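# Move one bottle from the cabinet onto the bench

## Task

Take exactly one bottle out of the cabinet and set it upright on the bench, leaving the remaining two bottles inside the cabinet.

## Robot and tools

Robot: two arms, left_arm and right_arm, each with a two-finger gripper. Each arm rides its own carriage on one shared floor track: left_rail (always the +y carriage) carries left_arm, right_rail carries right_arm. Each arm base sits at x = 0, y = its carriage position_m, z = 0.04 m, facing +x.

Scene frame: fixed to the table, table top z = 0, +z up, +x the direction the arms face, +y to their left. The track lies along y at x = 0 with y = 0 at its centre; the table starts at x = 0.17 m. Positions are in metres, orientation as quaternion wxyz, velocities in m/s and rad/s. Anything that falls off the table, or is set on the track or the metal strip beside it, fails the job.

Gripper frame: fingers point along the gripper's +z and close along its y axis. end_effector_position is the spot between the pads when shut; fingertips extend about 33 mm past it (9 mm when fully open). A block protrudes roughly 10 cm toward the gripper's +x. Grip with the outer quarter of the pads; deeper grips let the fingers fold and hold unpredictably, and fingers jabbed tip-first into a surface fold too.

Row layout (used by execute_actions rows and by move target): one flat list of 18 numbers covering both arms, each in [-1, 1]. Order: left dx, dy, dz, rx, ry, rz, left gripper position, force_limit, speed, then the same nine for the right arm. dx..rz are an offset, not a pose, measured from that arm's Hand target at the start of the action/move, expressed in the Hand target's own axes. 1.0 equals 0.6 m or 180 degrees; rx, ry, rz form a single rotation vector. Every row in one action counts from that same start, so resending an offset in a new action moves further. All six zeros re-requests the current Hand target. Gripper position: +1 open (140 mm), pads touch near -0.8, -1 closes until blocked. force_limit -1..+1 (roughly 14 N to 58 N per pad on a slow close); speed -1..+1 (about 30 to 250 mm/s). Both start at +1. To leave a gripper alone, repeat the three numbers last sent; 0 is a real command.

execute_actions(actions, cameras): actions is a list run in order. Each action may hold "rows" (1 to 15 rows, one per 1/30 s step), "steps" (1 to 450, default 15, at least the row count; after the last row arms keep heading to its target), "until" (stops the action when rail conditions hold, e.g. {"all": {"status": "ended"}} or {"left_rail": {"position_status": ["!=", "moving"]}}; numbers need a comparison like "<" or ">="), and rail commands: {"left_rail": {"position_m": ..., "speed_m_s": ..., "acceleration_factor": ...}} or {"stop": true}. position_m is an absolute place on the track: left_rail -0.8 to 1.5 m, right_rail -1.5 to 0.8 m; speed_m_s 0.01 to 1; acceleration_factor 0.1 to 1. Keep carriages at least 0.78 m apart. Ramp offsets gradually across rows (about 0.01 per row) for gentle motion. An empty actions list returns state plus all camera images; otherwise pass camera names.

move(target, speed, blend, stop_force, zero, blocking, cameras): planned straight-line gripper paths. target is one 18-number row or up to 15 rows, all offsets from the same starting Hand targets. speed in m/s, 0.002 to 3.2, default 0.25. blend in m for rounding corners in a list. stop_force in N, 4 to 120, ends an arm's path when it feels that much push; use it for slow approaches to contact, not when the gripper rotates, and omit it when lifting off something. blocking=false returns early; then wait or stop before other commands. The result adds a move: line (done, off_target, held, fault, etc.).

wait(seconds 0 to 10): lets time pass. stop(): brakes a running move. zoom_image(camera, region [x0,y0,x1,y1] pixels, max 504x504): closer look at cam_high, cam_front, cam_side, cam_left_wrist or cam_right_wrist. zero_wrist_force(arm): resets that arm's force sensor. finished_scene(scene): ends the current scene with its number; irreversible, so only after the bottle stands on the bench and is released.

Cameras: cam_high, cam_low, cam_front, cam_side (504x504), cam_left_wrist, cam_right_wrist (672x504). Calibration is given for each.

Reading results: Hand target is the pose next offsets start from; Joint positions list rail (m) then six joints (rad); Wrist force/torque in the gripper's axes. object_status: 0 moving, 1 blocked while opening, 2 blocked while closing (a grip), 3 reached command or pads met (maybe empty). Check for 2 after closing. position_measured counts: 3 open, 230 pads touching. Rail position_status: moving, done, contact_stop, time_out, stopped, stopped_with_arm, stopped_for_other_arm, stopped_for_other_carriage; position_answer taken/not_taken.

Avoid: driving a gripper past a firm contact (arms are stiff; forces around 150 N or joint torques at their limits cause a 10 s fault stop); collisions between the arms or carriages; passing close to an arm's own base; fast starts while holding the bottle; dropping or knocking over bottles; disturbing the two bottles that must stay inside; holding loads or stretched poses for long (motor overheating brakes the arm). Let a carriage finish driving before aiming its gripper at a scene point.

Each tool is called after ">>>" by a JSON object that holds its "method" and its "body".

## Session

>>> {"method": "execute_actions", "body": {"actions": []}}

Scene clock: 0.00 s.
left_arm: end_effector_position=(+0.3563, +1.0674, +0.5790) position_measured=3 object_status=3 end_effector_quat_wxyz=(+0.000, +0.000, +1.000, +0.000) | right_arm: end_effector_position=(+0.3563, -1.0277, +0.5790) position_measured=3 object_status=3 end_effector_quat_wxyz=(+0.000, +0.000, +1.000, +0.000)
Joint positions: left_arm=[0.989 -0.281 -2.157 1.821 -1.235 -1.571 -0.28] | right_arm=[-1.106 -0.281 -2.157 1.821 -1.235 -1.571 -0.28]
Joint velocities: within noise
Joint torques (N m): no reading
Wrist force (N): no reading
Wrist torque (N m): no reading
Wrist force, peak (N): no reading
Hand target: left_arm +0.3563, +1.0674, +0.5790; +0.000, +0.000, +1.000, +0.000 | right_arm +0.3563, -1.0277, +0.5790; +0.000, +0.000, +1.000, +0.000
Tool commands: left_gripper/position=+1.0 left_gripper/force_limit=+1.0 left_gripper/speed=+1.0 right_gripper/position=+1.0 right_gripper/force_limit=+1.0 right_gripper/speed=+1.0
left_rail: position_m=0.989 position_status=done
right_rail: position_m=-1.106 position_status=done
camera_calibration:
cam_left_wrist: T_world_to_cam=[[-0.126896, 0.991865, -0.0100189, -1.01646], [0.941363, 0.123606, 0.313939, -0.64597], [0.312624, 0.0304062, -0.94939, 0.602453], [0, 0, 0, 1]] pos_world=[0.290767, 1.06972, 0.764575]
cam_right_wrist: T_world_to_cam=[[0.0202042, 0.998696, 0.0468897, 0.98802], [0.916764, -0.0372187, 0.397692, -0.602097], [0.398918, 0.0349517, -0.91632, 0.59941], [0, 0, 0, 1]] pos_world=[0.292904, -1.03009, 0.742372]

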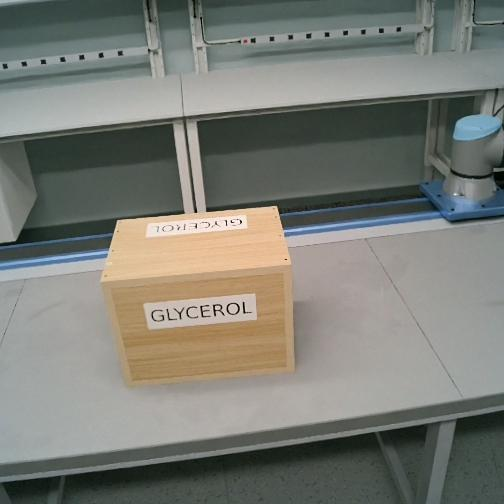

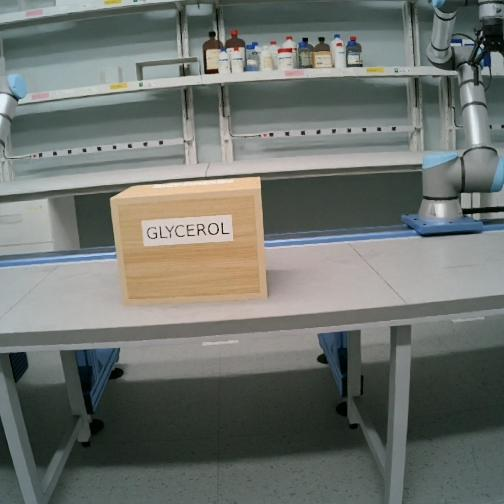

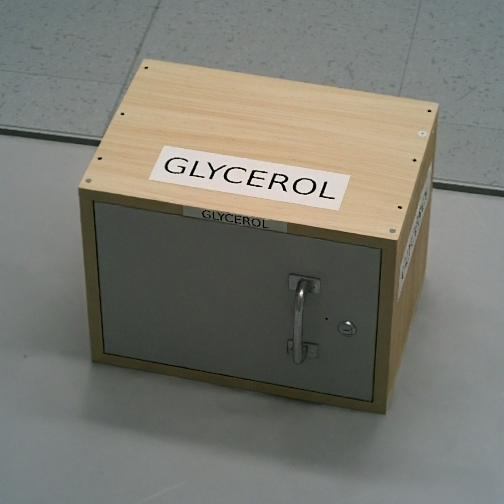

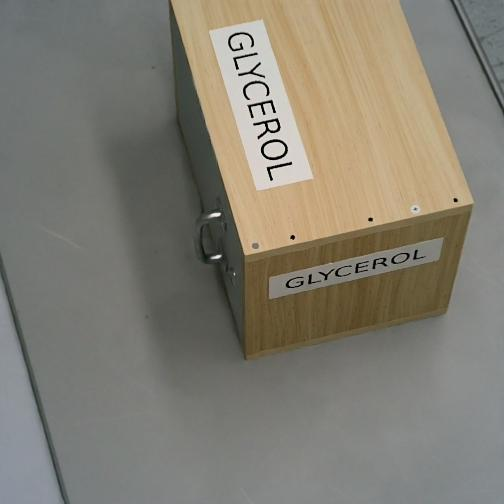

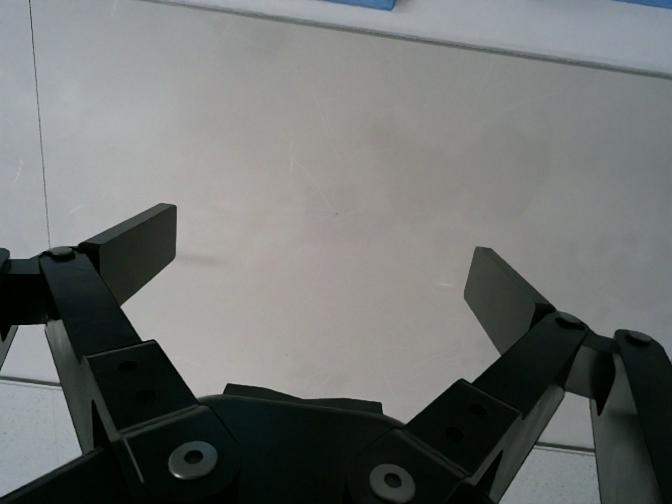

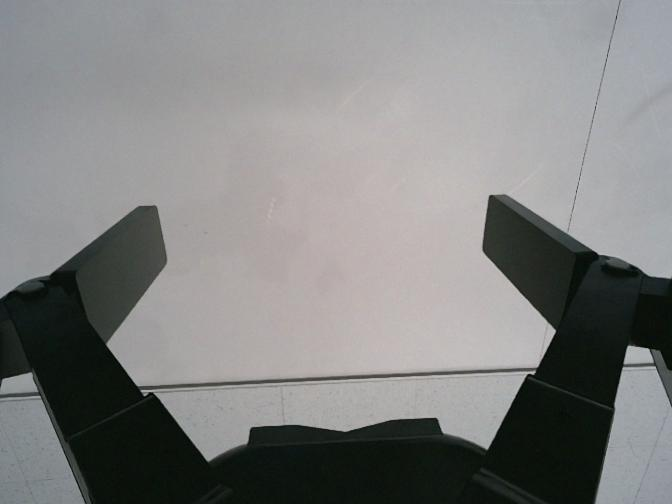

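>>> {"method": "zoom_image", "body": {"camera": "cam_front", "region": [240, 230, 420, 420]}}

>>> {"method": "zoom_image", "body": {"camera": "cam_side", "region": [150, 160, 290, 370]}}

>>> {"method": "zoom_image", "body": {"camera": "cam_front", "region": [60, 160, 420, 420]}}

Scaled by 2.653 from the camera's 504x504 image, which has a finer 720x720 frame.

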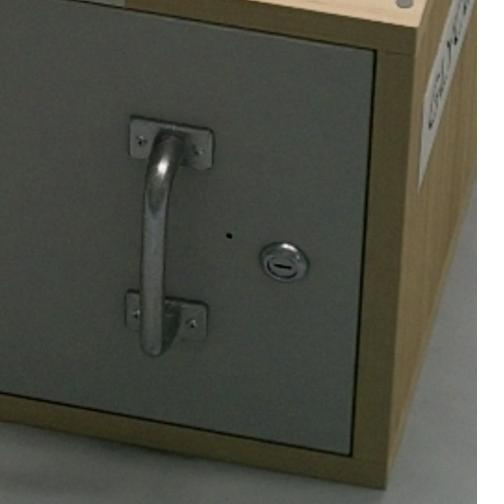

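Scaled by 2.400 from the camera's 504x504 image, which has a finer 720x720 frame.

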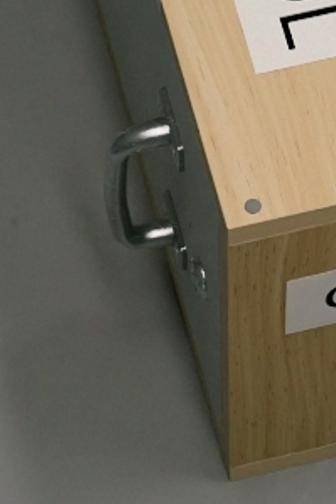

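Scaled by 1.400 from the camera's 504x504 image, which has a finer 720x720 frame.

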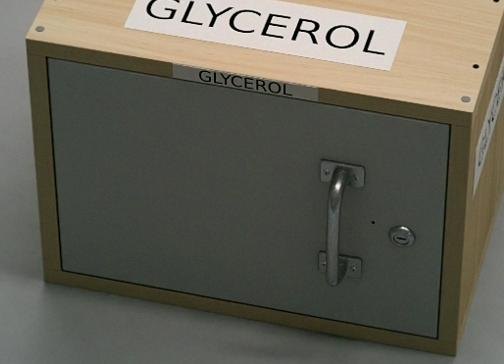

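>>> {"method": "execute_actions", "body": {"actions": [{"right_rail": {"position_m": -0.6, "speed_m_s": 0.4, "acceleration_factor": 0.8}, "rows": [[0,0,0,0,0,0,1,1,1,0,0,0,0,0,0,-0.3,-1,0]], "steps": 150, "until": {"right_rail": {"position_status": ["!=", "moving"]}}}]}}

>>> {"method": "move", "body": {"target": [[0,0,0,0,0,0,1,1,1,0.0605,0.2862,0.0983,0,0,0.5,-0.3,-1,0],[0,0,0,0,0,0,1,1,1,0.0938,0.6195,0.1317,0,0,-0.983,-0.3,-1,0],[0,0,0,0,0,0,1,1,1,0.0938,0.7612,0.5983,0.4925,0.0133,-0.853,-0.3,-1,0]], "speed": 0.4, "blend": [0.05, 0.05, 0], "cameras": ["cam_right_wrist", "cam_front", "cam_side"]}}

Scene clock: 78.30 s.
left_arm: end_effector_position=(+0.3563, +1.0674, +0.5790) position_measured=3 object_status=3 end_effector_quat_wxyz=(+0.000, +0.000, +1.000, +0.000) | right_arm: end_effector_position=(+0.3563, -0.5214, +0.5790) position_measured=167 object_status=3 end_effector_quat_wxyz=(+0.000, +0.000, +1.000, +0.000)
Joint positions: left_arm=[0.989 -0.281 -2.157 1.821 -1.235 -1.571 -0.281] | right_arm=[-0.6 -0.281 -2.157 1.821 -1.235 -1.571 -0.28]
Joint torques (N m): left_arm=[1.07 0.32 -48.91 -4.77 0.26 0.07] | right_arm=[-1.98 -1.93 -47.47 -4.1 -0.51 0.04]
Wrist force (N): left_arm=[-0.4 0.2 0.1] | right_arm=[0.2 -0.1 0.0]
Wrist torque (N m): left_arm=[0.04 0.08 0.00] | right_arm=[-0.02 -0.05 0.00]
Wrist force, peak (N): left_arm=[0.1 0.1 0.5] | right_arm=[0.7 1.3 0.3]
Hand target: left_arm +0.3563, +1.0674, +0.5790; +0.000, +0.000, +1.000, +0.000 | right_arm +0.3563, -0.5214, +0.5790; +0.000, +0.000, +1.000, +0.000
Off the commanded pose: left_arm 0.000 m, 0 deg | right_arm 0.000 m, 0 deg.
left_rail: position_m=0.989 position_status=done
right_rail: position_m=-0.600 speed_m_s=0.40 position_status=done

Scene clock: 84.67 s.
left_arm: end_effector_position=(+0.3563, +1.0674, +0.5790) position_measured=3 object_status=3 end_effector_quat_wxyz=(+0.000, +0.000, +1.000, +0.000) | right_arm: end_effector_position=(+0.3001, -0.0647, +0.2200) position_measured=167 object_status=3 end_effector_quat_wxyz=(+0.014, +0.866, -0.024, +0.500)
Joint positions: left_arm=[0.989 -0.281 -2.157 1.821 -1.235 -1.571 -0.281] | right_arm=[-0.6 1.239 -1.388 2.399 -3.024 -2.555 4.195]
Joint torques (N m): left_arm=[-0.54 -1.28 -48.59 -4.64 0.4 0.15] | right_arm=[10.46 -30.69 -20.19 -6.64 -4.42 -1.83]
Wrist force (N): left_arm=[-0.2 0.1 -0.1] | right_arm=[0.0 -0.3 -0.6]
Wrist torque (N m): left_arm=[0.03 0.05 0.00] | right_arm=[0.17 -0.14 -0.24]
Wrist force, peak (N): left_arm=[-0.3 -0.1 -0.4] | right_arm=[-2.0 -0.6 0.3]
Hand target: left_arm +0.3563, +1.0674, +0.5790; +0.000, +0.000, +1.000, +0.000 | right_arm +0.3001, -0.0647, +0.2200; +0.014, +0.866, -0.023, +0.500
Off the commanded pose: left_arm 0.000 m, 0 deg | right_arm 0.000 m, 0 deg.
left_rail: position_m=0.989 position_status=done
right_rail: position_m=-0.600 speed_m_s=0.40 position_status=done
move: done
camera_calibration:
cam_right_wrist: T_world_to_cam=[[-0.104777, -0.994478, 0.00595411, -0.0382306], [-0.799507, 0.0806717, -0.595215, 0.369216], [0.591448, -0.0671254, -0.803544, 0.1701], [0, 0, 0, 1]] pos_world=[0.19058, -0.0563868, 0.356673]
Images, in order (width x height): cam_front 504x504, cam_side 504x504, cam_right_wrist 672x504.

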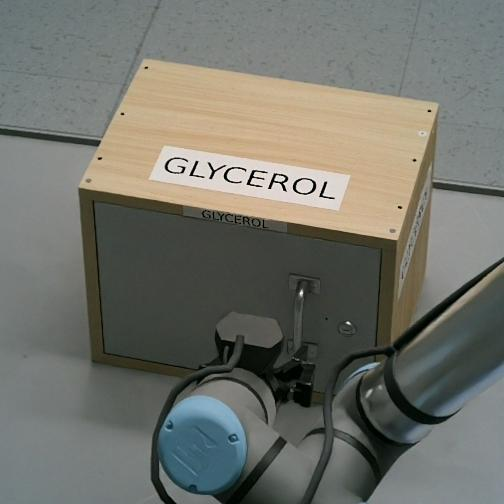

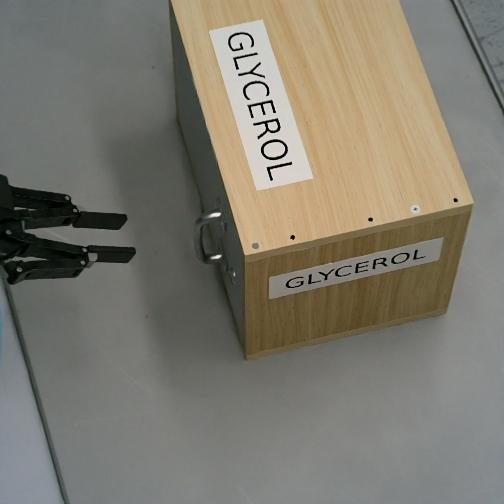

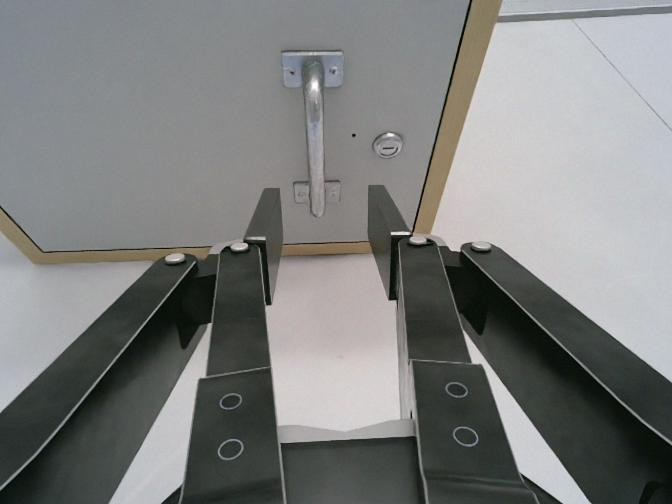

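>>> {"method": "move", "body": {"target": [0,0,0,0,0,0,1,1,1,-0.0012,-0.0052,0.191,0,0,0,-0.3,-1,0], "speed": 0.08, "stop_force": 10, "cameras": ["cam_right_wrist", "cam_front", "cam_side"]}}

Scene clock: 100.60 s.
left_arm: end_effector_position=(+0.3563, +1.0674, +0.5790) position_measured=3 object_status=3 end_effector_quat_wxyz=(+0.000, +0.000, +1.000, +0.000) | right_arm: end_effector_position=(+0.3990, -0.0669, +0.1621) position_measured=167 object_status=3 end_effector_quat_wxyz=(+0.014, +0.866, -0.023, +0.500)
Joint positions: left_arm=[0.989 -0.281 -2.157 1.821 -1.235 -1.571 -0.281] | right_arm=[-0.6 1.066 -1.197 2.388 -3.409 -2.465 3.943]
Joint torques (N m): left_arm=[0.89 -1.09 -48.71 -4.59 0.27 0.14] | right_arm=[-10.82 -36.96 -29.99 -6.91 -0.26 -2.28]
Wrist force (N): left_arm=[-0.3 0.0 0.3] | right_arm=[0.1 -0.1 -0.6]
Wrist torque (N m): left_arm=[-0.01 0.07 0.00] | right_arm=[0.21 -0.15 -0.23]
Wrist force, peak (N): left_arm=[-0.6 0.0 0.2] | right_arm=[0.0 -0.2 -1.6]
Hand target: left_arm +0.3563, +1.0674, +0.5790; +0.000, +0.000, +1.000, +0.000 | right_arm +0.3990, -0.0669, +0.1621; +0.014, +0.866, -0.023, +0.500
Off the commanded pose: left_arm 0.000 m, 0 deg | right_arm 0.000 m, 0 deg.
left_rail: position_m=0.989 position_status=done
right_rail: position_m=-0.600 speed_m_s=0.40 position_status=done
move: done
camera_calibration:
cam_right_wrist: T_world_to_cam=[[-0.104713, -0.994485, 0.00586594, -0.0297033], [-0.799429, 0.0806636, -0.595321, 0.413951], [0.591564, -0.0670274, -0.803467, 0.0648009], [0, 0, 0, 1]] pos_world=[0.28948, -0.0585868, 0.298673]
Images, in order (width x height): cam_front 504x504, cam_side 504x504, cam_right_wrist 672x504.

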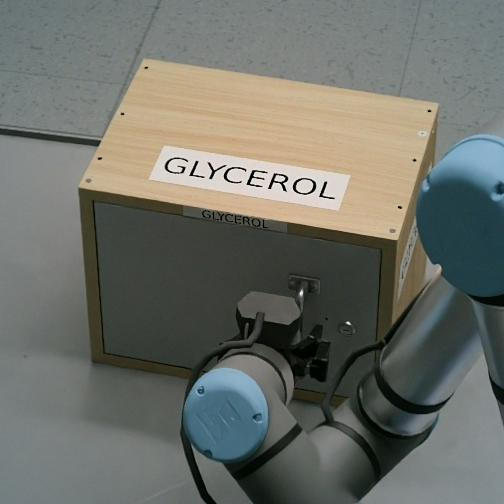

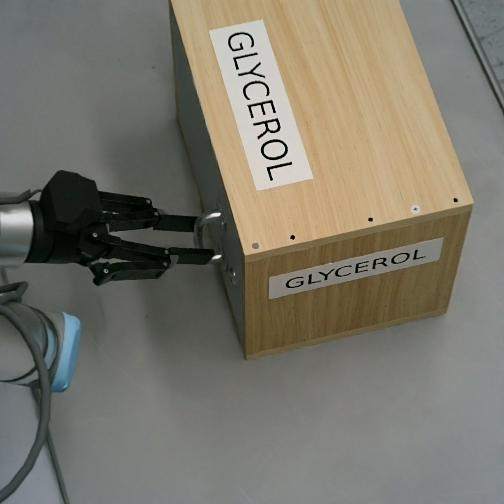

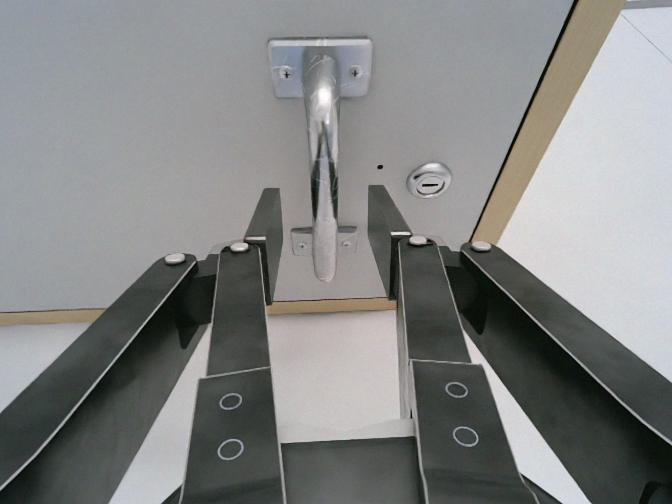

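>>> {"method": "zoom_image", "body": {"camera": "cam_side", "region": [130, 180, 260, 300]}}

Scaled by 3.877 from the camera's 504x504 image, which has a finer 720x720 frame.

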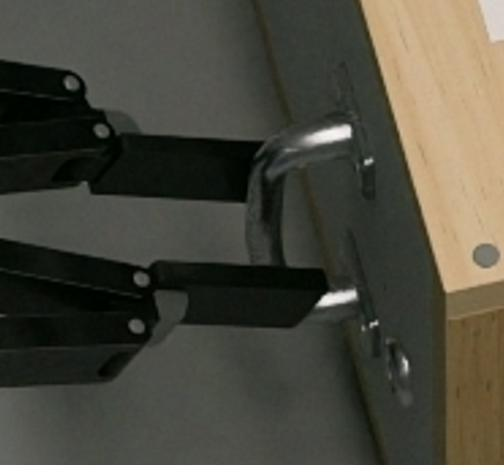

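>>> {"method": "execute_actions", "body": {"actions": [{"rows": [[0,0,0,0,0,0,1,1,1,0,0,0,0,0,0,-1,-0.1,-1]], "steps": 75}], "cameras": ["cam_right_wrist"]}}

Scene clock: 111.17 s.
left_arm: end_effector_position=(+0.3563, +1.0674, +0.5790) position_measured=3 object_status=3 end_effector_quat_wxyz=(+0.000, +0.000, +1.000, +0.000) | right_arm: end_effector_position=(+0.3990, -0.0669, +0.1621) position_measured=213 object_status=2 end_effector_quat_wxyz=(+0.014, +0.866, -0.023, +0.500)
Joint positions: left_arm=[0.989 -0.281 -2.157 1.821 -1.235 -1.571 -0.281] | right_arm=[-0.6 1.066 -1.197 2.388 -3.409 -2.465 3.943]
Joint torques (N m): left_arm=[1.09 -0.06 -48.24 -4.55 0.47 0.26] | right_arm=[-9.29 -39.02 -10.13 -2.19 -6.08 -2.09]
Wrist force (N): left_arm=[-0.1 0.4 0.1] | right_arm=[-1.3 -7.3 -3.7]
Wrist torque (N m): left_arm=[0.09 0.02 0.00] | right_arm=[0.45 -0.20 -0.18]
Wrist force, peak (N): left_arm=[-0.7 0.2 0.0] | right_arm=[-1.3 -7.6 -4.0]
Hand target: left_arm +0.3563, +1.0674, +0.5790; +0.000, +0.000, +1.000, +0.000 | right_arm +0.3990, -0.0669, +0.1621; +0.014, +0.866, -0.023, +0.500
Off the commanded pose: left_arm 0.000 m, 0 deg | right_arm 0.000 m, 0 deg.
left_rail: position_m=0.989 position_status=done
right_rail: position_m=-0.600 speed_m_s=0.40 position_status=done
camera_calibration:
cam_right_wrist: T_world_to_cam=[[-0.104713, -0.994485, 0.00586594, -0.0297033], [-0.799429, 0.0806636, -0.595321, 0.413951], [0.591564, -0.0670274, -0.803467, 0.0648009], [0, 0, 0, 1]] pos_world=[0.28948, -0.0585868, 0.298673]
Images, in order (width x height): cam_right_wrist 672x504.

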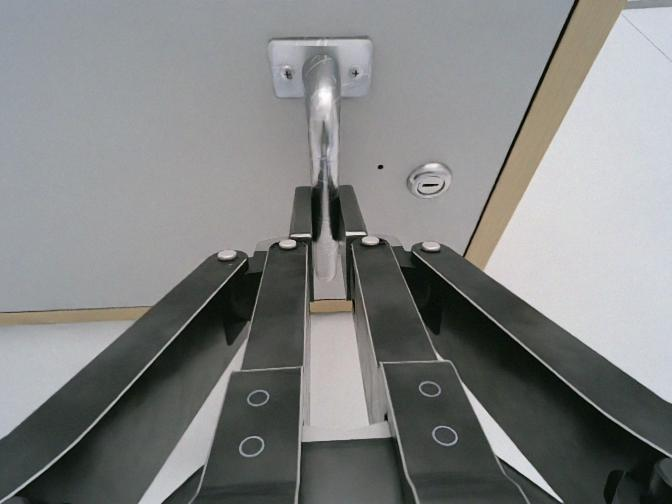

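>>> {"method": "move", "body": {"target": [0,0,0,0,0,0,1,1,1,-0.0376,-0.0201,-0.0651,-0.0241,0,0.0139,-1,-0.1,-1], "speed": 0.05, "cameras": ["cam_right_wrist", "cam_front"]}}

Scene clock: 130.60 s.
left_arm: end_effector_position=(+0.3563, +1.0674, +0.5790) position_measured=3 object_status=3 end_effector_quat_wxyz=(+0.000, +0.000, +1.000, +0.000) | right_arm: end_effector_position=(+0.3547, -0.0524, +0.1621) position_measured=213 object_status=2 end_effector_quat_wxyz=(+0.035, +0.864, -0.061, +0.499)
Joint positions: left_arm=[0.989 -0.281 -2.157 1.821 -1.235 -1.571 -0.281] | right_arm=[-0.6 1.167 -1.226 2.344 -3.113 -2.561 4.219]
Joint torques (N m): left_arm=[-1.09 0.67 -48.03 -4.24 0.35 0.33] | right_arm=[12.19 -65.59 -25.62 0.23 -2.98 2.42]
Wrist force (N): left_arm=[-0.1 0.3 -0.1] | right_arm=[7.8 -6.5 -0.4]
Wrist torque (N m): left_arm=[0.06 0.04 0.01] | right_arm=[0.30 0.02 -0.19]
Wrist force, peak (N): left_arm=[-0.5 0.4 0.2] | right_arm=[5.2 21.2 -4.0]
Hand target: left_arm +0.3563, +1.0674, +0.5790; +0.000, +0.000, +1.000, +0.000 | right_arm +0.3546, -0.0525, +0.1621; +0.035, +0.864, -0.061, +0.499
Off the commanded pose: left_arm 0.000 m, 0 deg | right_arm 0.000 m, 0 deg.
left_rail: position_m=0.989 position_status=done
right_rail: position_m=-0.600 speed_m_s=0.40 position_status=done
move: done
camera_calibration:
cam_right_wrist: T_world_to_cam=[[-0.19091, -0.98159, 0.00581786, 0.0113582], [-0.789314, 0.149985, -0.595389, 0.377361], [0.583555, -0.118258, -0.803417, 0.0921841], [0, 0, 0, 1]] pos_world=[0.246231, -0.034548, 0.298673]
Images, in order (width x height): cam_front 504x504, cam_right_wrist 672x504.

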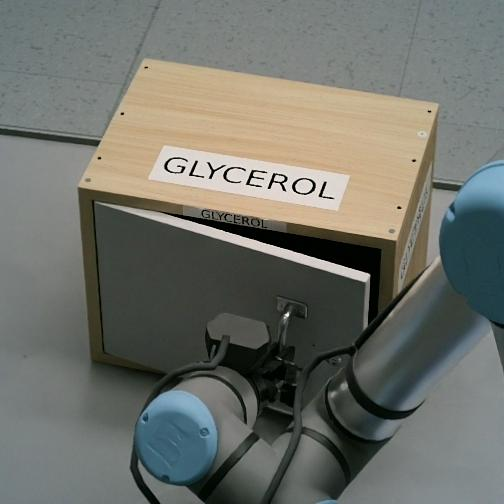

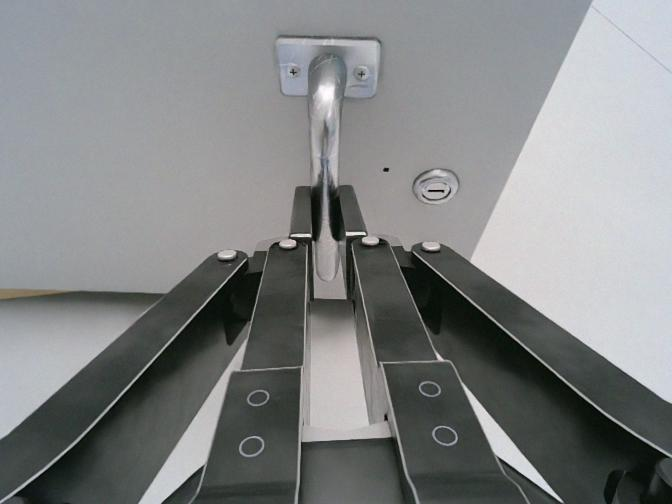

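>>> {"method": "move", "body": {"target": [[0,0,0,0,0,0,1,1,1,-0.0295,-0.0202,-0.0511,-0.01925,0,0.0111,-1,-0.1,-1],[0,0,0,0,0,0,1,1,1,-0.0575,-0.0483,-0.0996,-0.0385,0,0.0222,-1,-0.1,-1],[0,0,0,0,0,0,1,1,1,-0.0832,-0.0841,-0.1441,-0.0577,0,0.0333,-1,-0.1,-1],[0,0,0,0,0,0,1,1,1,-0.1065,-0.1266,-0.1844,-0.077,0,0.0444,-1,-0.1,-1],[0,0,0,0,0,0,1,1,1,-0.1264,-0.1753,-0.2189,-0.0962,0,0.0556,-1,-0.1,-1]], "speed": 0.07, "blend": [0.004, 0.004, 0.004, 0.004, 0], "cameras": ["cam_right_wrist", "cam_front"]}}

Scene clock: 160.73 s.
left_arm: end_effector_position=(+0.3563, +1.0674, +0.5790) position_measured=3 object_status=3 end_effector_quat_wxyz=(+0.000, +0.000, +1.000, +0.000) | right_arm: end_effector_position=(+0.2193, +0.0730, +0.1621) position_measured=213 object_status=2 end_effector_quat_wxyz=(+0.121, +0.840, -0.210, +0.485)
Joint positions: left_arm=[0.989 -0.281 -2.157 1.821 -1.235 -1.571 -0.281] | right_arm=[-0.6 1.405 -1.124 1.858 -1.8 -2.534 5.305]
Joint torques (N m): left_arm=[-0.19 0.79 -47.99 -4.43 0.12 0.55] | right_arm=[3.81 -49.63 -47.73 -4.25 -1.32 2.07]
Wrist force (N): left_arm=[-0.3 0.1 0.1] | right_arm=[8.0 16.9 -13.1]
Wrist torque (N m): left_arm=[0.02 0.07 0.01] | right_arm=[-0.37 0.05 -0.12]
Wrist force, peak (N): left_arm=[-0.4 0.5 -0.1] | right_arm=[7.9 17.1 -13.1]
Hand target: left_arm +0.3563, +1.0674, +0.5790; +0.000, +0.000, +1.000, +0.000 | right_arm +0.2193, +0.0731, +0.1620; +0.121, +0.840, -0.210, +0.485
Off the commanded pose: left_arm 0.000 m, 0 deg | right_arm 0.000 m, 0 deg.
left_rail: position_m=0.989 position_status=done
right_rail: position_m=-0.600 speed_m_s=0.40 position_status=done
move: done
camera_calibration:
cam_right_wrist: T_world_to_cam=[[-0.515197, -0.857053, 0.00566435, 0.170685], [-0.690421, 0.411096, -0.595247, 0.210955], [0.507829, -0.31058, -0.803523, 0.216633], [0, 0, 0, 1]] pos_world=[0.123571, 0.126846, 0.298673]
Images, in order (width x height): cam_front 504x504, cam_right_wrist 672x504.

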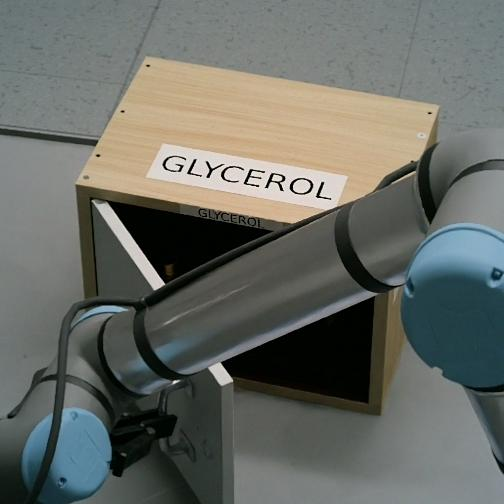

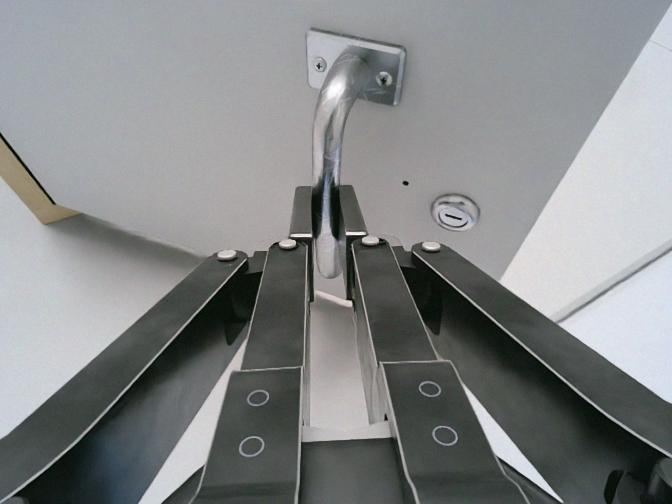

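>>> {"method": "move", "body": {"target": [0,0,0,0,0,0,1,1,1,0,0.0033,0,0,0,0,-1,-0.1,-1], "speed": 0.02}}

Scene clock: 180.07 s.
left_arm: end_effector_position=(+0.3563, +1.0674, +0.5790) position_measured=3 object_status=3 end_effector_quat_wxyz=(+0.000, +0.000, +1.000, +0.000) | right_arm: end_effector_position=(+0.2185, +0.0714, +0.1620) position_measured=213 object_status=2 end_effector_quat_wxyz=(+0.121, +0.840, -0.210, +0.485)
Joint positions: left_arm=[0.989 -0.281 -2.157 1.821 -1.235 -1.571 -0.281] | right_arm=[-0.6 1.406 -1.126 1.861 -1.8 -2.533 5.307]
Joint torques (N m): left_arm=[-1.19 -0.42 -48.64 -4.37 0.45 0.74] | right_arm=[16.4 -83.97 -21.09 -0.49 4.59 2.28]
Wrist force (N): left_arm=[0.0 -0.1 0.1] | right_arm=[9.5 -11.9 5.8]
Wrist torque (N m): left_arm=[-0.02 0.01 0.00] | right_arm=[0.67 -0.01 -0.23]
Wrist force, peak (N): left_arm=[-0.5 0.2 0.3] | right_arm=[8.0 18.0 -13.4]
Hand target: left_arm +0.3563, +1.0674, +0.5790; +0.000, +0.000, +1.000, +0.000 | right_arm +0.2184, +0.0713, +0.1620; +0.121, +0.840, -0.210, +0.485
Off the commanded pose: left_arm 0.000 m, 0 deg | right_arm 0.000 m, 0 deg.
left_rail: position_m=0.989 position_status=done
right_rail: position_m=-0.600 speed_m_s=0.40 position_status=done
move: done

>>> {"method": "move", "body": {"target": [[0,0,0,0,0,0,1,1,1,-0.0248,-0.0394,-0.043,-0.01925,0,0.0111,-1,-0.1,-1],[0,0,0,0,0,0,1,1,1,-0.0467,-0.0852,-0.081,-0.0385,0,0.0222,-1,-0.1,-1],[0,0,0,0,0,0,1,1,1,-0.0652,-0.1365,-0.113,-0.0577,0,0.0333,-1,-0.1,-1],[0,0,0,0,0,0,1,1,1,-0.0801,-0.193,-0.1388,-0.077,0,0.0444,-1,-0.1,-1],[0,0,0,0,0,0,1,1,1,-0.091,-0.2527,-0.1576,-0.0962,0,0.0556,-1,-0.1,-1],[0,0,0,0,0,0,1,1,1,-0.097,-0.3071,-0.1681,-0.1131,0,0.0653,-1,-0.1,-1]], "speed": 0.07, "blend": [0.004, 0.004, 0.004, 0.004, 0.004, 0], "cameras": ["cam_right_wrist", "cam_front", "cam_side"]}}

Scene clock: 196.93 s.
left_arm: end_effector_position=(+0.3563, +1.0674, +0.5790) position_measured=3 object_status=3 end_effector_quat_wxyz=(+0.000, +0.000, +1.000, +0.000) | right_arm: end_effector_position=(+0.2025, +0.2886, +0.1621) position_measured=213 object_status=2 end_effector_quat_wxyz=(+0.218, +0.780, -0.377, +0.450)
Joint positions: left_arm=[0.989 -0.281 -2.157 1.821 -1.235 -1.571 -0.281] | right_arm=[-0.6 1.397 -0.662 0.971 -1.025 -2.274 5.772]
Joint torques (N m): left_arm=[0.26 0.87 -48.77 -4.2 0.11 1.1] | right_arm=[-16.45 -91.81 -51.99 0.34 -2.56 1.68]
Wrist force (N): left_arm=[-0.4 0.3 -0.2] | right_arm=[-1.4 7.9 -5.9]
Wrist torque (N m): left_arm=[0.07 0.09 0.00] | right_arm=[-0.06 -0.22 -0.12]
Wrist force, peak (N): left_arm=[0.0 0.6 0.2] | right_arm=[8.6 16.1 -12.9]
Hand target: left_arm +0.3563, +1.0674, +0.5790; +0.000, +0.000, +1.000, +0.000 | right_arm +0.2025, +0.2887, +0.1621; +0.218, +0.780, -0.377, +0.450
Off the commanded pose: left_arm 0.000 m, 0 deg | right_arm 0.000 m, 0 deg.
left_rail: position_m=0.989 position_status=done
right_rail: position_m=-0.600 speed_m_s=0.40 position_status=done
move: done
camera_calibration:
cam_right_wrist: T_world_to_cam=[[-0.814282, -0.580441, 0.00568158, 0.32757], [-0.469189, 0.652383, -0.595196, -0.00372005], [0.34177, -0.487323, -0.803561, 0.376883], [0, 0, 0, 1]] pos_world=[0.136182, 0.376226, 0.298773]
Images, in order (width x height): cam_front 504x504, cam_side 504x504, cam_right_wrist 672x504.

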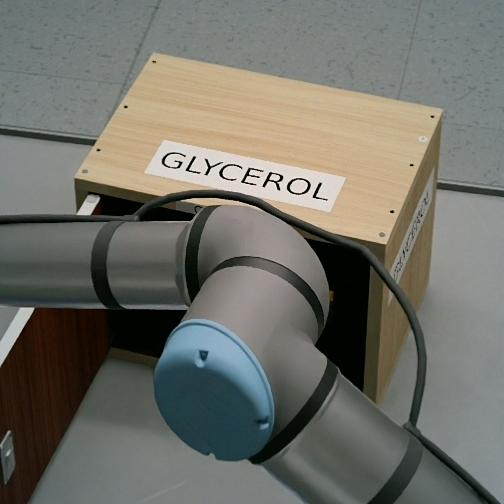

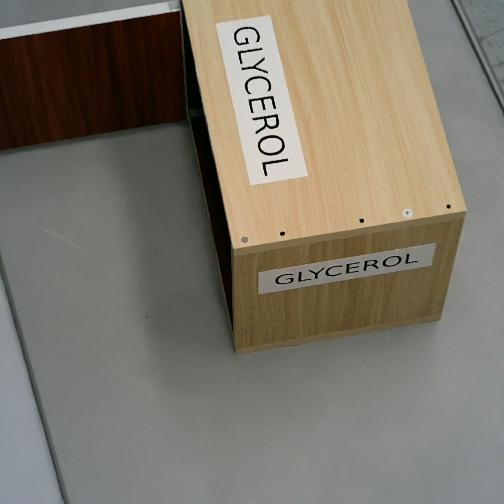

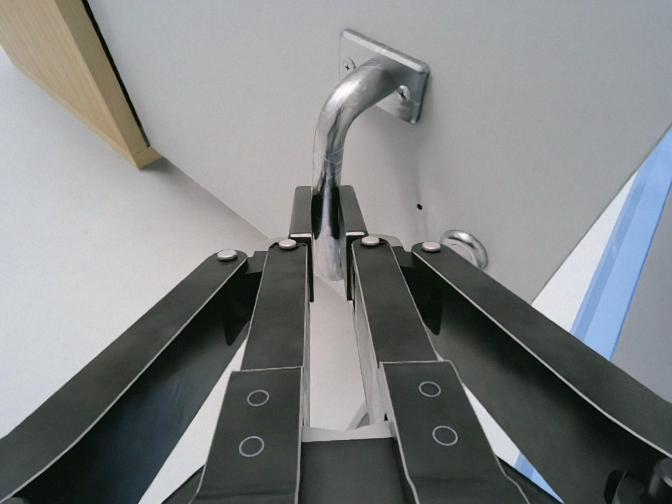

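>>> {"method": "execute_actions", "body": {"actions": [{"rows": [[0,0,0,0,0,0,1,1,1,0,0,0,0,0,0,-0.3,-1,-0.8]], "steps": 45}]}}

>>> {"method": "move", "body": {"target": [[0,0,0,0,0,0,1,1,1,0,0,-0.0833,0,0,0,-0.3,-1,-0.8],[0,0,0,0,0,0,1,1,1,0.4041,0,-0.3167,0,0,0,-0.3,-1,-0.8]], "speed": [0.1, 0.3], "blend": [0.01, 0], "cameras": ["cam_right_wrist", "cam_front", "cam_side"]}}

Scene clock: 213.93 s.
left_arm: end_effector_position=(+0.3563, +1.0674, +0.5790) position_measured=3 object_status=3 end_effector_quat_wxyz=(+0.000, +0.000, +1.000, +0.000) | right_arm: end_effector_position=(+0.2025, +0.2887, +0.1621) position_measured=167 object_status=3 end_effector_quat_wxyz=(+0.218, +0.780, -0.377, +0.450)
Joint positions: left_arm=[0.989 -0.281 -2.157 1.821 -1.235 -1.571 -0.281] | right_arm=[-0.6 1.397 -0.661 0.971 -1.025 -2.274 5.772]
Joint torques (N m): left_arm=[0.26 0.61 -47.99 -4.09 0.28 0.91] | right_arm=[5.05 -93.33 -51.27 0.89 -1.93 2.29]
Wrist force (N): left_arm=[-0.1 -0.2 0.1] | right_arm=[-1.3 0.9 -3.4]
Wrist torque (N m): left_arm=[-0.05 0.03 0.00] | right_arm=[0.43 0.15 -0.32]
Wrist force, peak (N): left_arm=[-0.7 0.0 0.2] | right_arm=[-1.8 7.7 -5.9]
Hand target: left_arm +0.3563, +1.0674, +0.5790; +0.000, +0.000, +1.000, +0.000 | right_arm +0.2025, +0.2887, +0.1621; +0.218, +0.780, -0.377, +0.450
Off the commanded pose: left_arm 0.000 m, 0 deg | right_arm 0.000 m, 0 deg.
left_rail: position_m=0.989 position_status=done
right_rail: position_m=-0.600 speed_m_s=0.40 position_status=done

Scene clock: 216.47 s.
left_arm: end_effector_position=(+0.3563, +1.0674, +0.5790) position_measured=3 object_status=3 end_effector_quat_wxyz=(+0.000, +0.000, +1.000, +0.000) | right_arm: end_effector_position=(+0.1755, +0.3225, +0.4670) position_measured=167 object_status=3 end_effector_quat_wxyz=(+0.217, +0.780, -0.377, +0.450)
Joint positions: left_arm=[0.989 -0.281 -2.157 1.821 -1.235 -1.571 -0.281] | right_arm=[-0.6 1.426 -0.542 0.199 -0.357 -2.253 5.795]
Joint torques (N m): left_arm=[0.5 0.5 -48.41 -3.92 0.4 0.89] | right_arm=[-10.78 -98.7 -50.86 1.49 0.38 2.16]
Wrist force (N): left_arm=[0.0 0.2 0.0] | right_arm=[-0.9 1.0 -3.4]
Wrist torque (N m): left_arm=[0.03 0.01 0.00] | right_arm=[0.47 0.07 -0.34]
Wrist force, peak (N): left_arm=[-0.3 0.4 0.2] | right_arm=[1.1 0.9 -4.5]
Hand target: left_arm +0.3563, +1.0674, +0.5790; +0.000, +0.000, +1.000, +0.000 | right_arm +0.1755, +0.3226, +0.4671; +0.218, +0.780, -0.377, +0.450
Off the commanded pose: left_arm 0.000 m, 0 deg | right_arm 0.000 m, 0 deg.
left_rail: position_m=0.989 position_status=done
right_rail: position_m=-0.600 speed_m_s=0.40 position_status=done
move: done
camera_calibration:
cam_right_wrist: T_world_to_cam=[[-0.814125, -0.580664, 0.00549113, 0.323602], [-0.469388, 0.652485, -0.594927, 0.14292], [0.34187, -0.486923, -0.803761, 0.647485], [0, 0, 0, 1]] pos_world=[0.109182, 0.409926, 0.603673]
Images, in order (width x height): cam_front 504x504, cam_side 504x504, cam_right_wrist 672x504.

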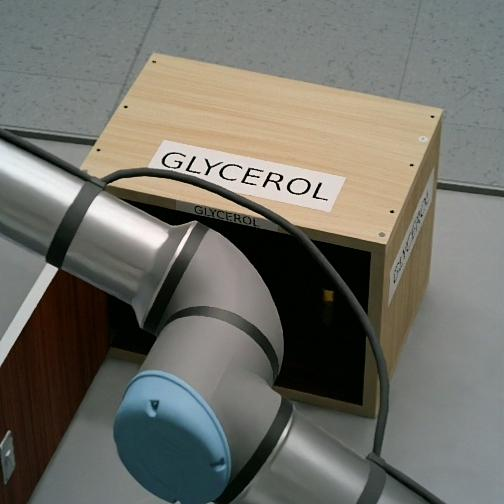

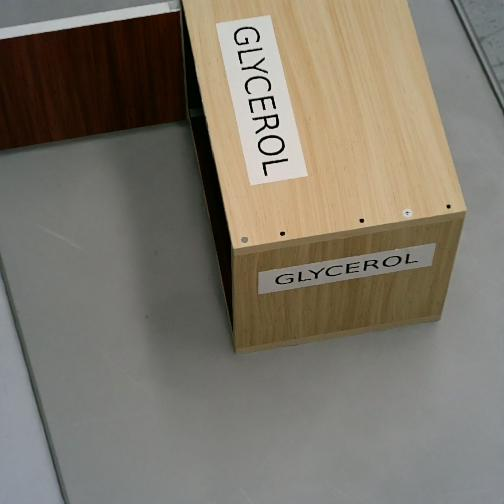

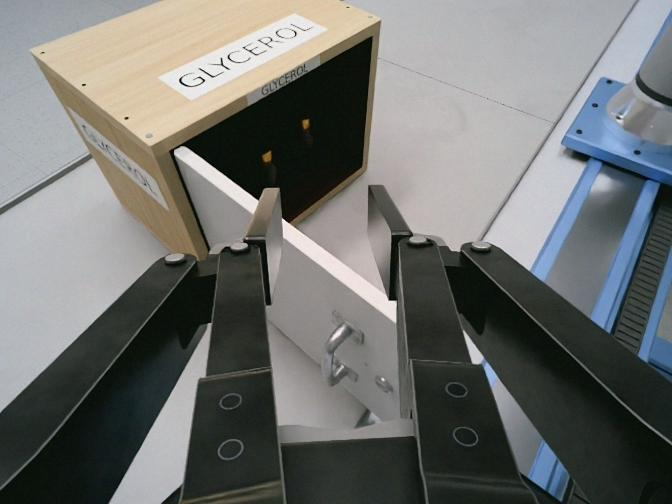

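>>> {"method": "move", "body": {"target": [[0,0,0,0,0,0,1,1,1,0.1908,0.1611,0.3871,0.2165,0,-0.125,0.2,-1,0],[0,0,0,0,0,0,1,1,1,-0.1344,0.122,0.6572,0.2165,0,-0.125,0.2,-1,0]], "speed": 0.3, "blend": [0.05, 0], "cameras": ["cam_right_wrist", "cam_front", "cam_side"]}}

Scene clock: 229.20 s.
left_arm: end_effector_position=(+0.3563, +1.0674, +0.5790) position_measured=3 object_status=3 end_effector_quat_wxyz=(+0.000, +0.000, +1.000, +0.000) | right_arm: end_effector_position=(+0.3052, +0.0411, +0.2001) position_measured=104 object_status=3 end_effector_quat_wxyz=(+0.029, +0.865, -0.050, +0.499)
Joint positions: left_arm=[0.989 -0.281 -2.157 1.821 -1.235 -1.571 -0.281] | right_arm=[-0.6 1.292 -1.238 2.179 -2.786 -2.596 4.394]
Joint torques (N m): left_arm=[-0.26 0.74 -48.14 -4.03 0.25 0.89] | right_arm=[-9.99 -43.46 -23.94 -6.84 -1.22 -2.24]
Wrist force (N): left_arm=[-0.1 0.0 0.0] | right_arm=[-1.5 0.8 -3.5]
Wrist torque (N m): left_arm=[0.00 0.04 0.00] | right_arm=[0.44 0.20 -0.22]
Wrist force, peak (N): left_arm=[-0.4 0.5 -0.3] | right_arm=[-0.9 0.5 -5.3]
Hand target: left_arm +0.3563, +1.0674, +0.5790; +0.000, +0.000, +1.000, +0.000 | right_arm +0.3052, +0.0411, +0.2001; +0.029, +0.865, -0.050, +0.499
Off the commanded pose: left_arm 0.000 m, 0 deg | right_arm 0.000 m, 0 deg.
left_rail: position_m=0.989 position_status=done
right_rail: position_m=-0.600 speed_m_s=0.40 position_status=done
move: done
camera_calibration:
cam_right_wrist: T_world_to_cam=[[-0.165536, -0.986187, 0.00577512, 0.0859218], [-0.792976, 0.129618, -0.595306, 0.348903], [0.586334, -0.103124, -0.803479, 0.161256], [0, 0, 0, 1]] pos_world=[0.196345, 0.0561401, 0.336773]
Images, in order (width x height): cam_front 504x504, cam_side 504x504, cam_right_wrist 672x504.

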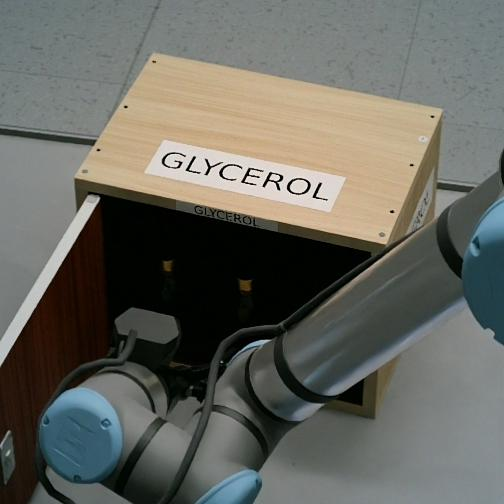

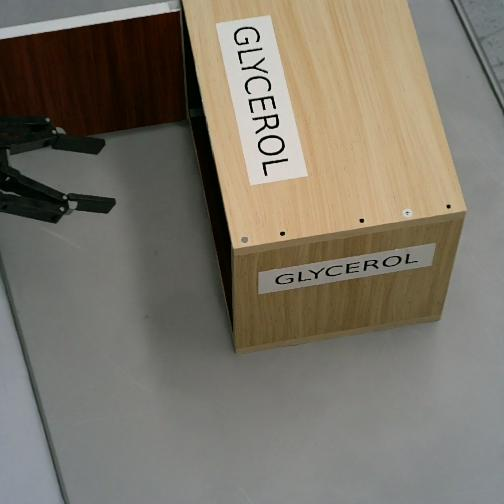

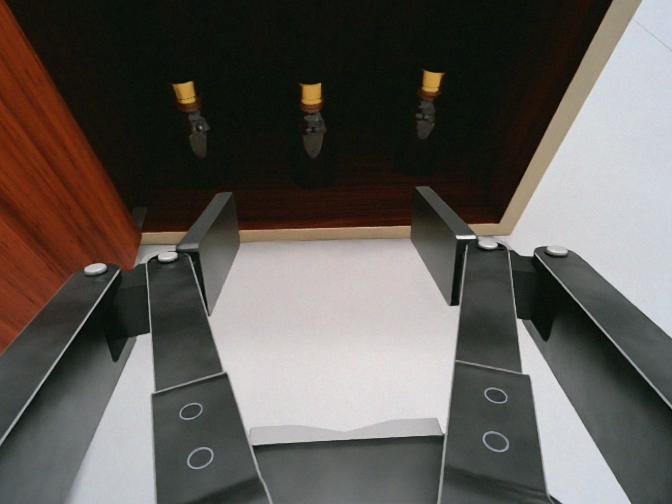

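>>> {"method": "zoom_image", "body": {"camera": "cam_right_wrist", "region": [140, 50, 480, 260]}}

Scaled by 1.482 from the camera's 672x504 image, which has a finer 960x720 frame.

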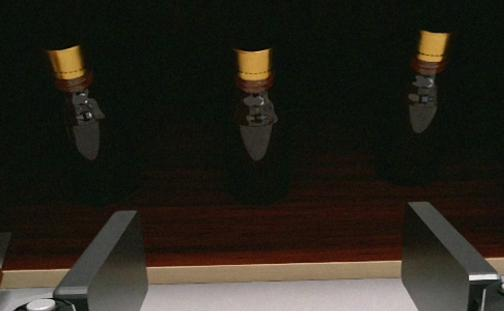

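>>> {"method": "move", "body": {"target": [[0,0,0,0,0,0,1,1,1,-0.1078,-0.0103,0.232,0,0,0,0.2,-1,0],[0,0,0,0,0,0,1,1,1,-0.0068,-0.0102,0.4236,0,0,0,0.2,-1,0]], "speed": [0.2, 0.09], "blend": [0.015, 0], "stop_force": 12, "cameras": ["cam_right_wrist", "cam_front"]}}

Scene clock: 261.27 s.
left_arm: end_effector_position=(+0.3563, +1.0674, +0.5790) position_measured=3 object_status=3 end_effector_quat_wxyz=(+0.000, +0.000, +1.000, +0.000) | right_arm: end_effector_position=(+0.5225, +0.0221, +0.0695) position_measured=104 object_status=3 end_effector_quat_wxyz=(+0.029, +0.865, -0.050, +0.499)
Joint positions: left_arm=[0.989 -0.281 -2.157 1.821 -1.235 -1.571 -0.281] | right_arm=[-0.6 0.981 -0.902 2.117 -3.456 -2.45 3.914]
Joint torques (N m): left_arm=[-0.04 -0.18 -48.35 -3.97 0.43 1.22] | right_arm=[-8.33 -57.32 -29.8 -6.62 -0.06 -2.08]
Wrist force (N): left_arm=[-0.2 -0.1 0.1] | right_arm=[-1.1 1.1 -3.6]
Wrist torque (N m): left_arm=[-0.01 0.05 0.00] | right_arm=[0.50 0.12 -0.23]
Wrist force, peak (N): left_arm=[-0.6 0.0 0.2] | right_arm=[-0.6 0.8 -5.0]
Hand target: left_arm +0.3563, +1.0674, +0.5790; +0.000, +0.000, +1.000, +0.000 | right_arm +0.5225, +0.0221, +0.0695; +0.029, +0.865, -0.050, +0.499
Off the commanded pose: left_arm 0.000 m, 0 deg | right_arm 0.000 m, 0 deg.
left_rail: position_m=0.989 position_status=done
right_rail: position_m=-0.600 speed_m_s=0.40 position_status=done
move: done
camera_calibration:
cam_right_wrist: T_world_to_cam=[[-0.165526, -0.986189, 0.00576181, 0.103925], [-0.792929, 0.12961, -0.59537, 0.445946], [0.5864, -0.103118, -0.803431, -0.0732247], [0, 0, 0, 1]] pos_world=[0.413745, 0.0371401, 0.206073]
Images, in order (width x height): cam_front 504x504, cam_right_wrist 672x504.

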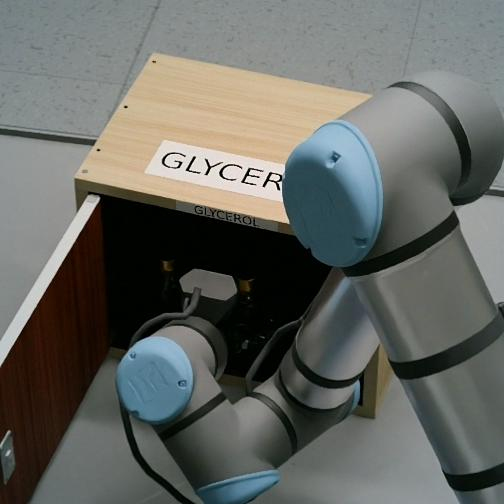

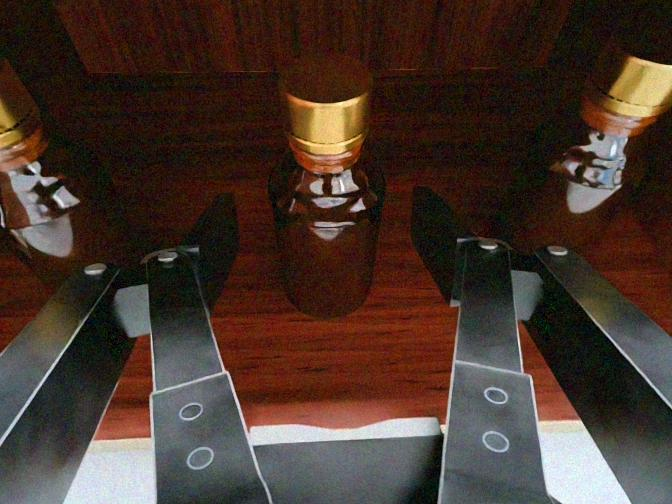

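>>> {"method": "execute_actions", "body": {"actions": [{"rows": [[0,0,0,0,0,0,1,1,1,0,0,0,0,0,0,-1,-0.4,-1]], "steps": 70}]}}

>>> {"method": "move", "body": {"target": [0,0,0,0,0,0,1,1,1,0.0433,0,-0.025,0,0,0,-1,-0.4,-1], "speed": 0.06, "cameras": ["cam_right_wrist"]}}

Scene clock: 268.00 s.
left_arm: end_effector_position=(+0.3563, +1.0674, +0.5790) position_measured=3 object_status=3 end_effector_quat_wxyz=(+0.000, +0.000, +1.000, +0.000) | right_arm: end_effector_position=(+0.5225, +0.0221, +0.0695) position_measured=162 object_status=2 end_effector_quat_wxyz=(+0.029, +0.865, -0.050, +0.499)
Joint positions: left_arm=[0.989 -0.281 -2.157 1.821 -1.235 -1.571 -0.281] | right_arm=[-0.6 0.981 -0.902 2.117 -3.456 -2.45 3.914]
Joint torques (N m): left_arm=[0.74 -0.41 -47.51 -3.94 0.02 1.19] | right_arm=[-5.06 -58.2 -27.46 -3.64 -0.51 -2.14]
Wrist force (N): left_arm=[0.0 0.1 -0.2] | right_arm=[-0.4 1.6 -6.9]
Wrist torque (N m): left_arm=[0.02 0.01 0.00] | right_arm=[0.50 0.17 -0.21]
Wrist force, peak (N): left_arm=[-0.1 0.5 0.3] | right_arm=[-0.3 1.5 -7.3]
Hand target: left_arm +0.3563, +1.0674, +0.5790; +0.000, +0.000, +1.000, +0.000 | right_arm +0.5225, +0.0221, +0.0695; +0.029, +0.865, -0.050, +0.499
Off the commanded pose: left_arm 0.000 m, 0 deg | right_arm 0.000 m, 0 deg.
left_rail: position_m=0.989 position_status=done
right_rail: position_m=-0.600 speed_m_s=0.40 position_status=done

Scene clock: 268.97 s.
left_arm: end_effector_position=(+0.3563, +1.0674, +0.5790) position_measured=3 object_status=3 end_effector_quat_wxyz=(+0.000, +0.000, +1.000, +0.000) | right_arm: end_effector_position=(+0.5225, +0.0221, +0.0993) position_measured=162 object_status=2 end_effector_quat_wxyz=(+0.029, +0.865, -0.050, +0.499)
Joint positions: left_arm=[0.989 -0.281 -2.157 1.821 -1.235 -1.571 -0.281] | right_arm=[-0.6 0.981 -0.955 2.121 -3.407 -2.45 3.914]
Joint torques (N m): left_arm=[0.58 0.72 -48.4 -3.83 0.28 1.25] | right_arm=[-5.43 -85.75 -15.72 -3.07 -3.39 2.63]
Wrist force (N): left_arm=[-0.2 0.3 0.1] | right_arm=[-3.7 0.9 -2.3]
Wrist torque (N m): left_arm=[0.07 0.04 0.00] | right_arm=[0.46 0.15 -0.23]
Wrist force, peak (N): left_arm=[-0.5 0.2 -0.2] | right_arm=[0.1 1.5 -7.9]
Hand target: left_arm +0.3563, +1.0674, +0.5790; +0.000, +0.000, +1.000, +0.000 | right_arm +0.5225, +0.0221, +0.0995; +0.029, +0.865, -0.050, +0.499
Off the commanded pose: left_arm 0.000 m, 0 deg | right_arm 0.000 m, 0 deg.
left_rail: position_m=0.989 position_status=done
right_rail: position_m=-0.600 speed_m_s=0.40 position_status=done
move: done
camera_calibration:
cam_right_wrist: T_world_to_cam=[[-0.165447, -0.986201, 0.0058204, 0.103707], [-0.792945, 0.129513, -0.595369, 0.463758], [0.5864, -0.103118, -0.803432, -0.049202], [0, 0, 0, 1]] pos_world=[0.413745, 0.03714, 0.235973]
Images, in order (width x height): cam_right_wrist 672x504.

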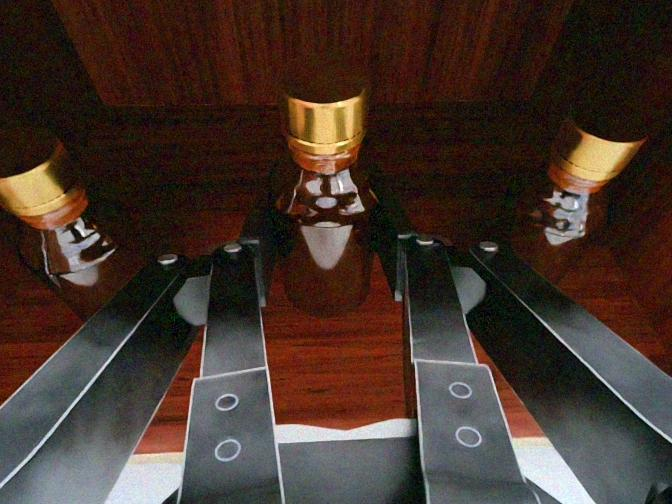

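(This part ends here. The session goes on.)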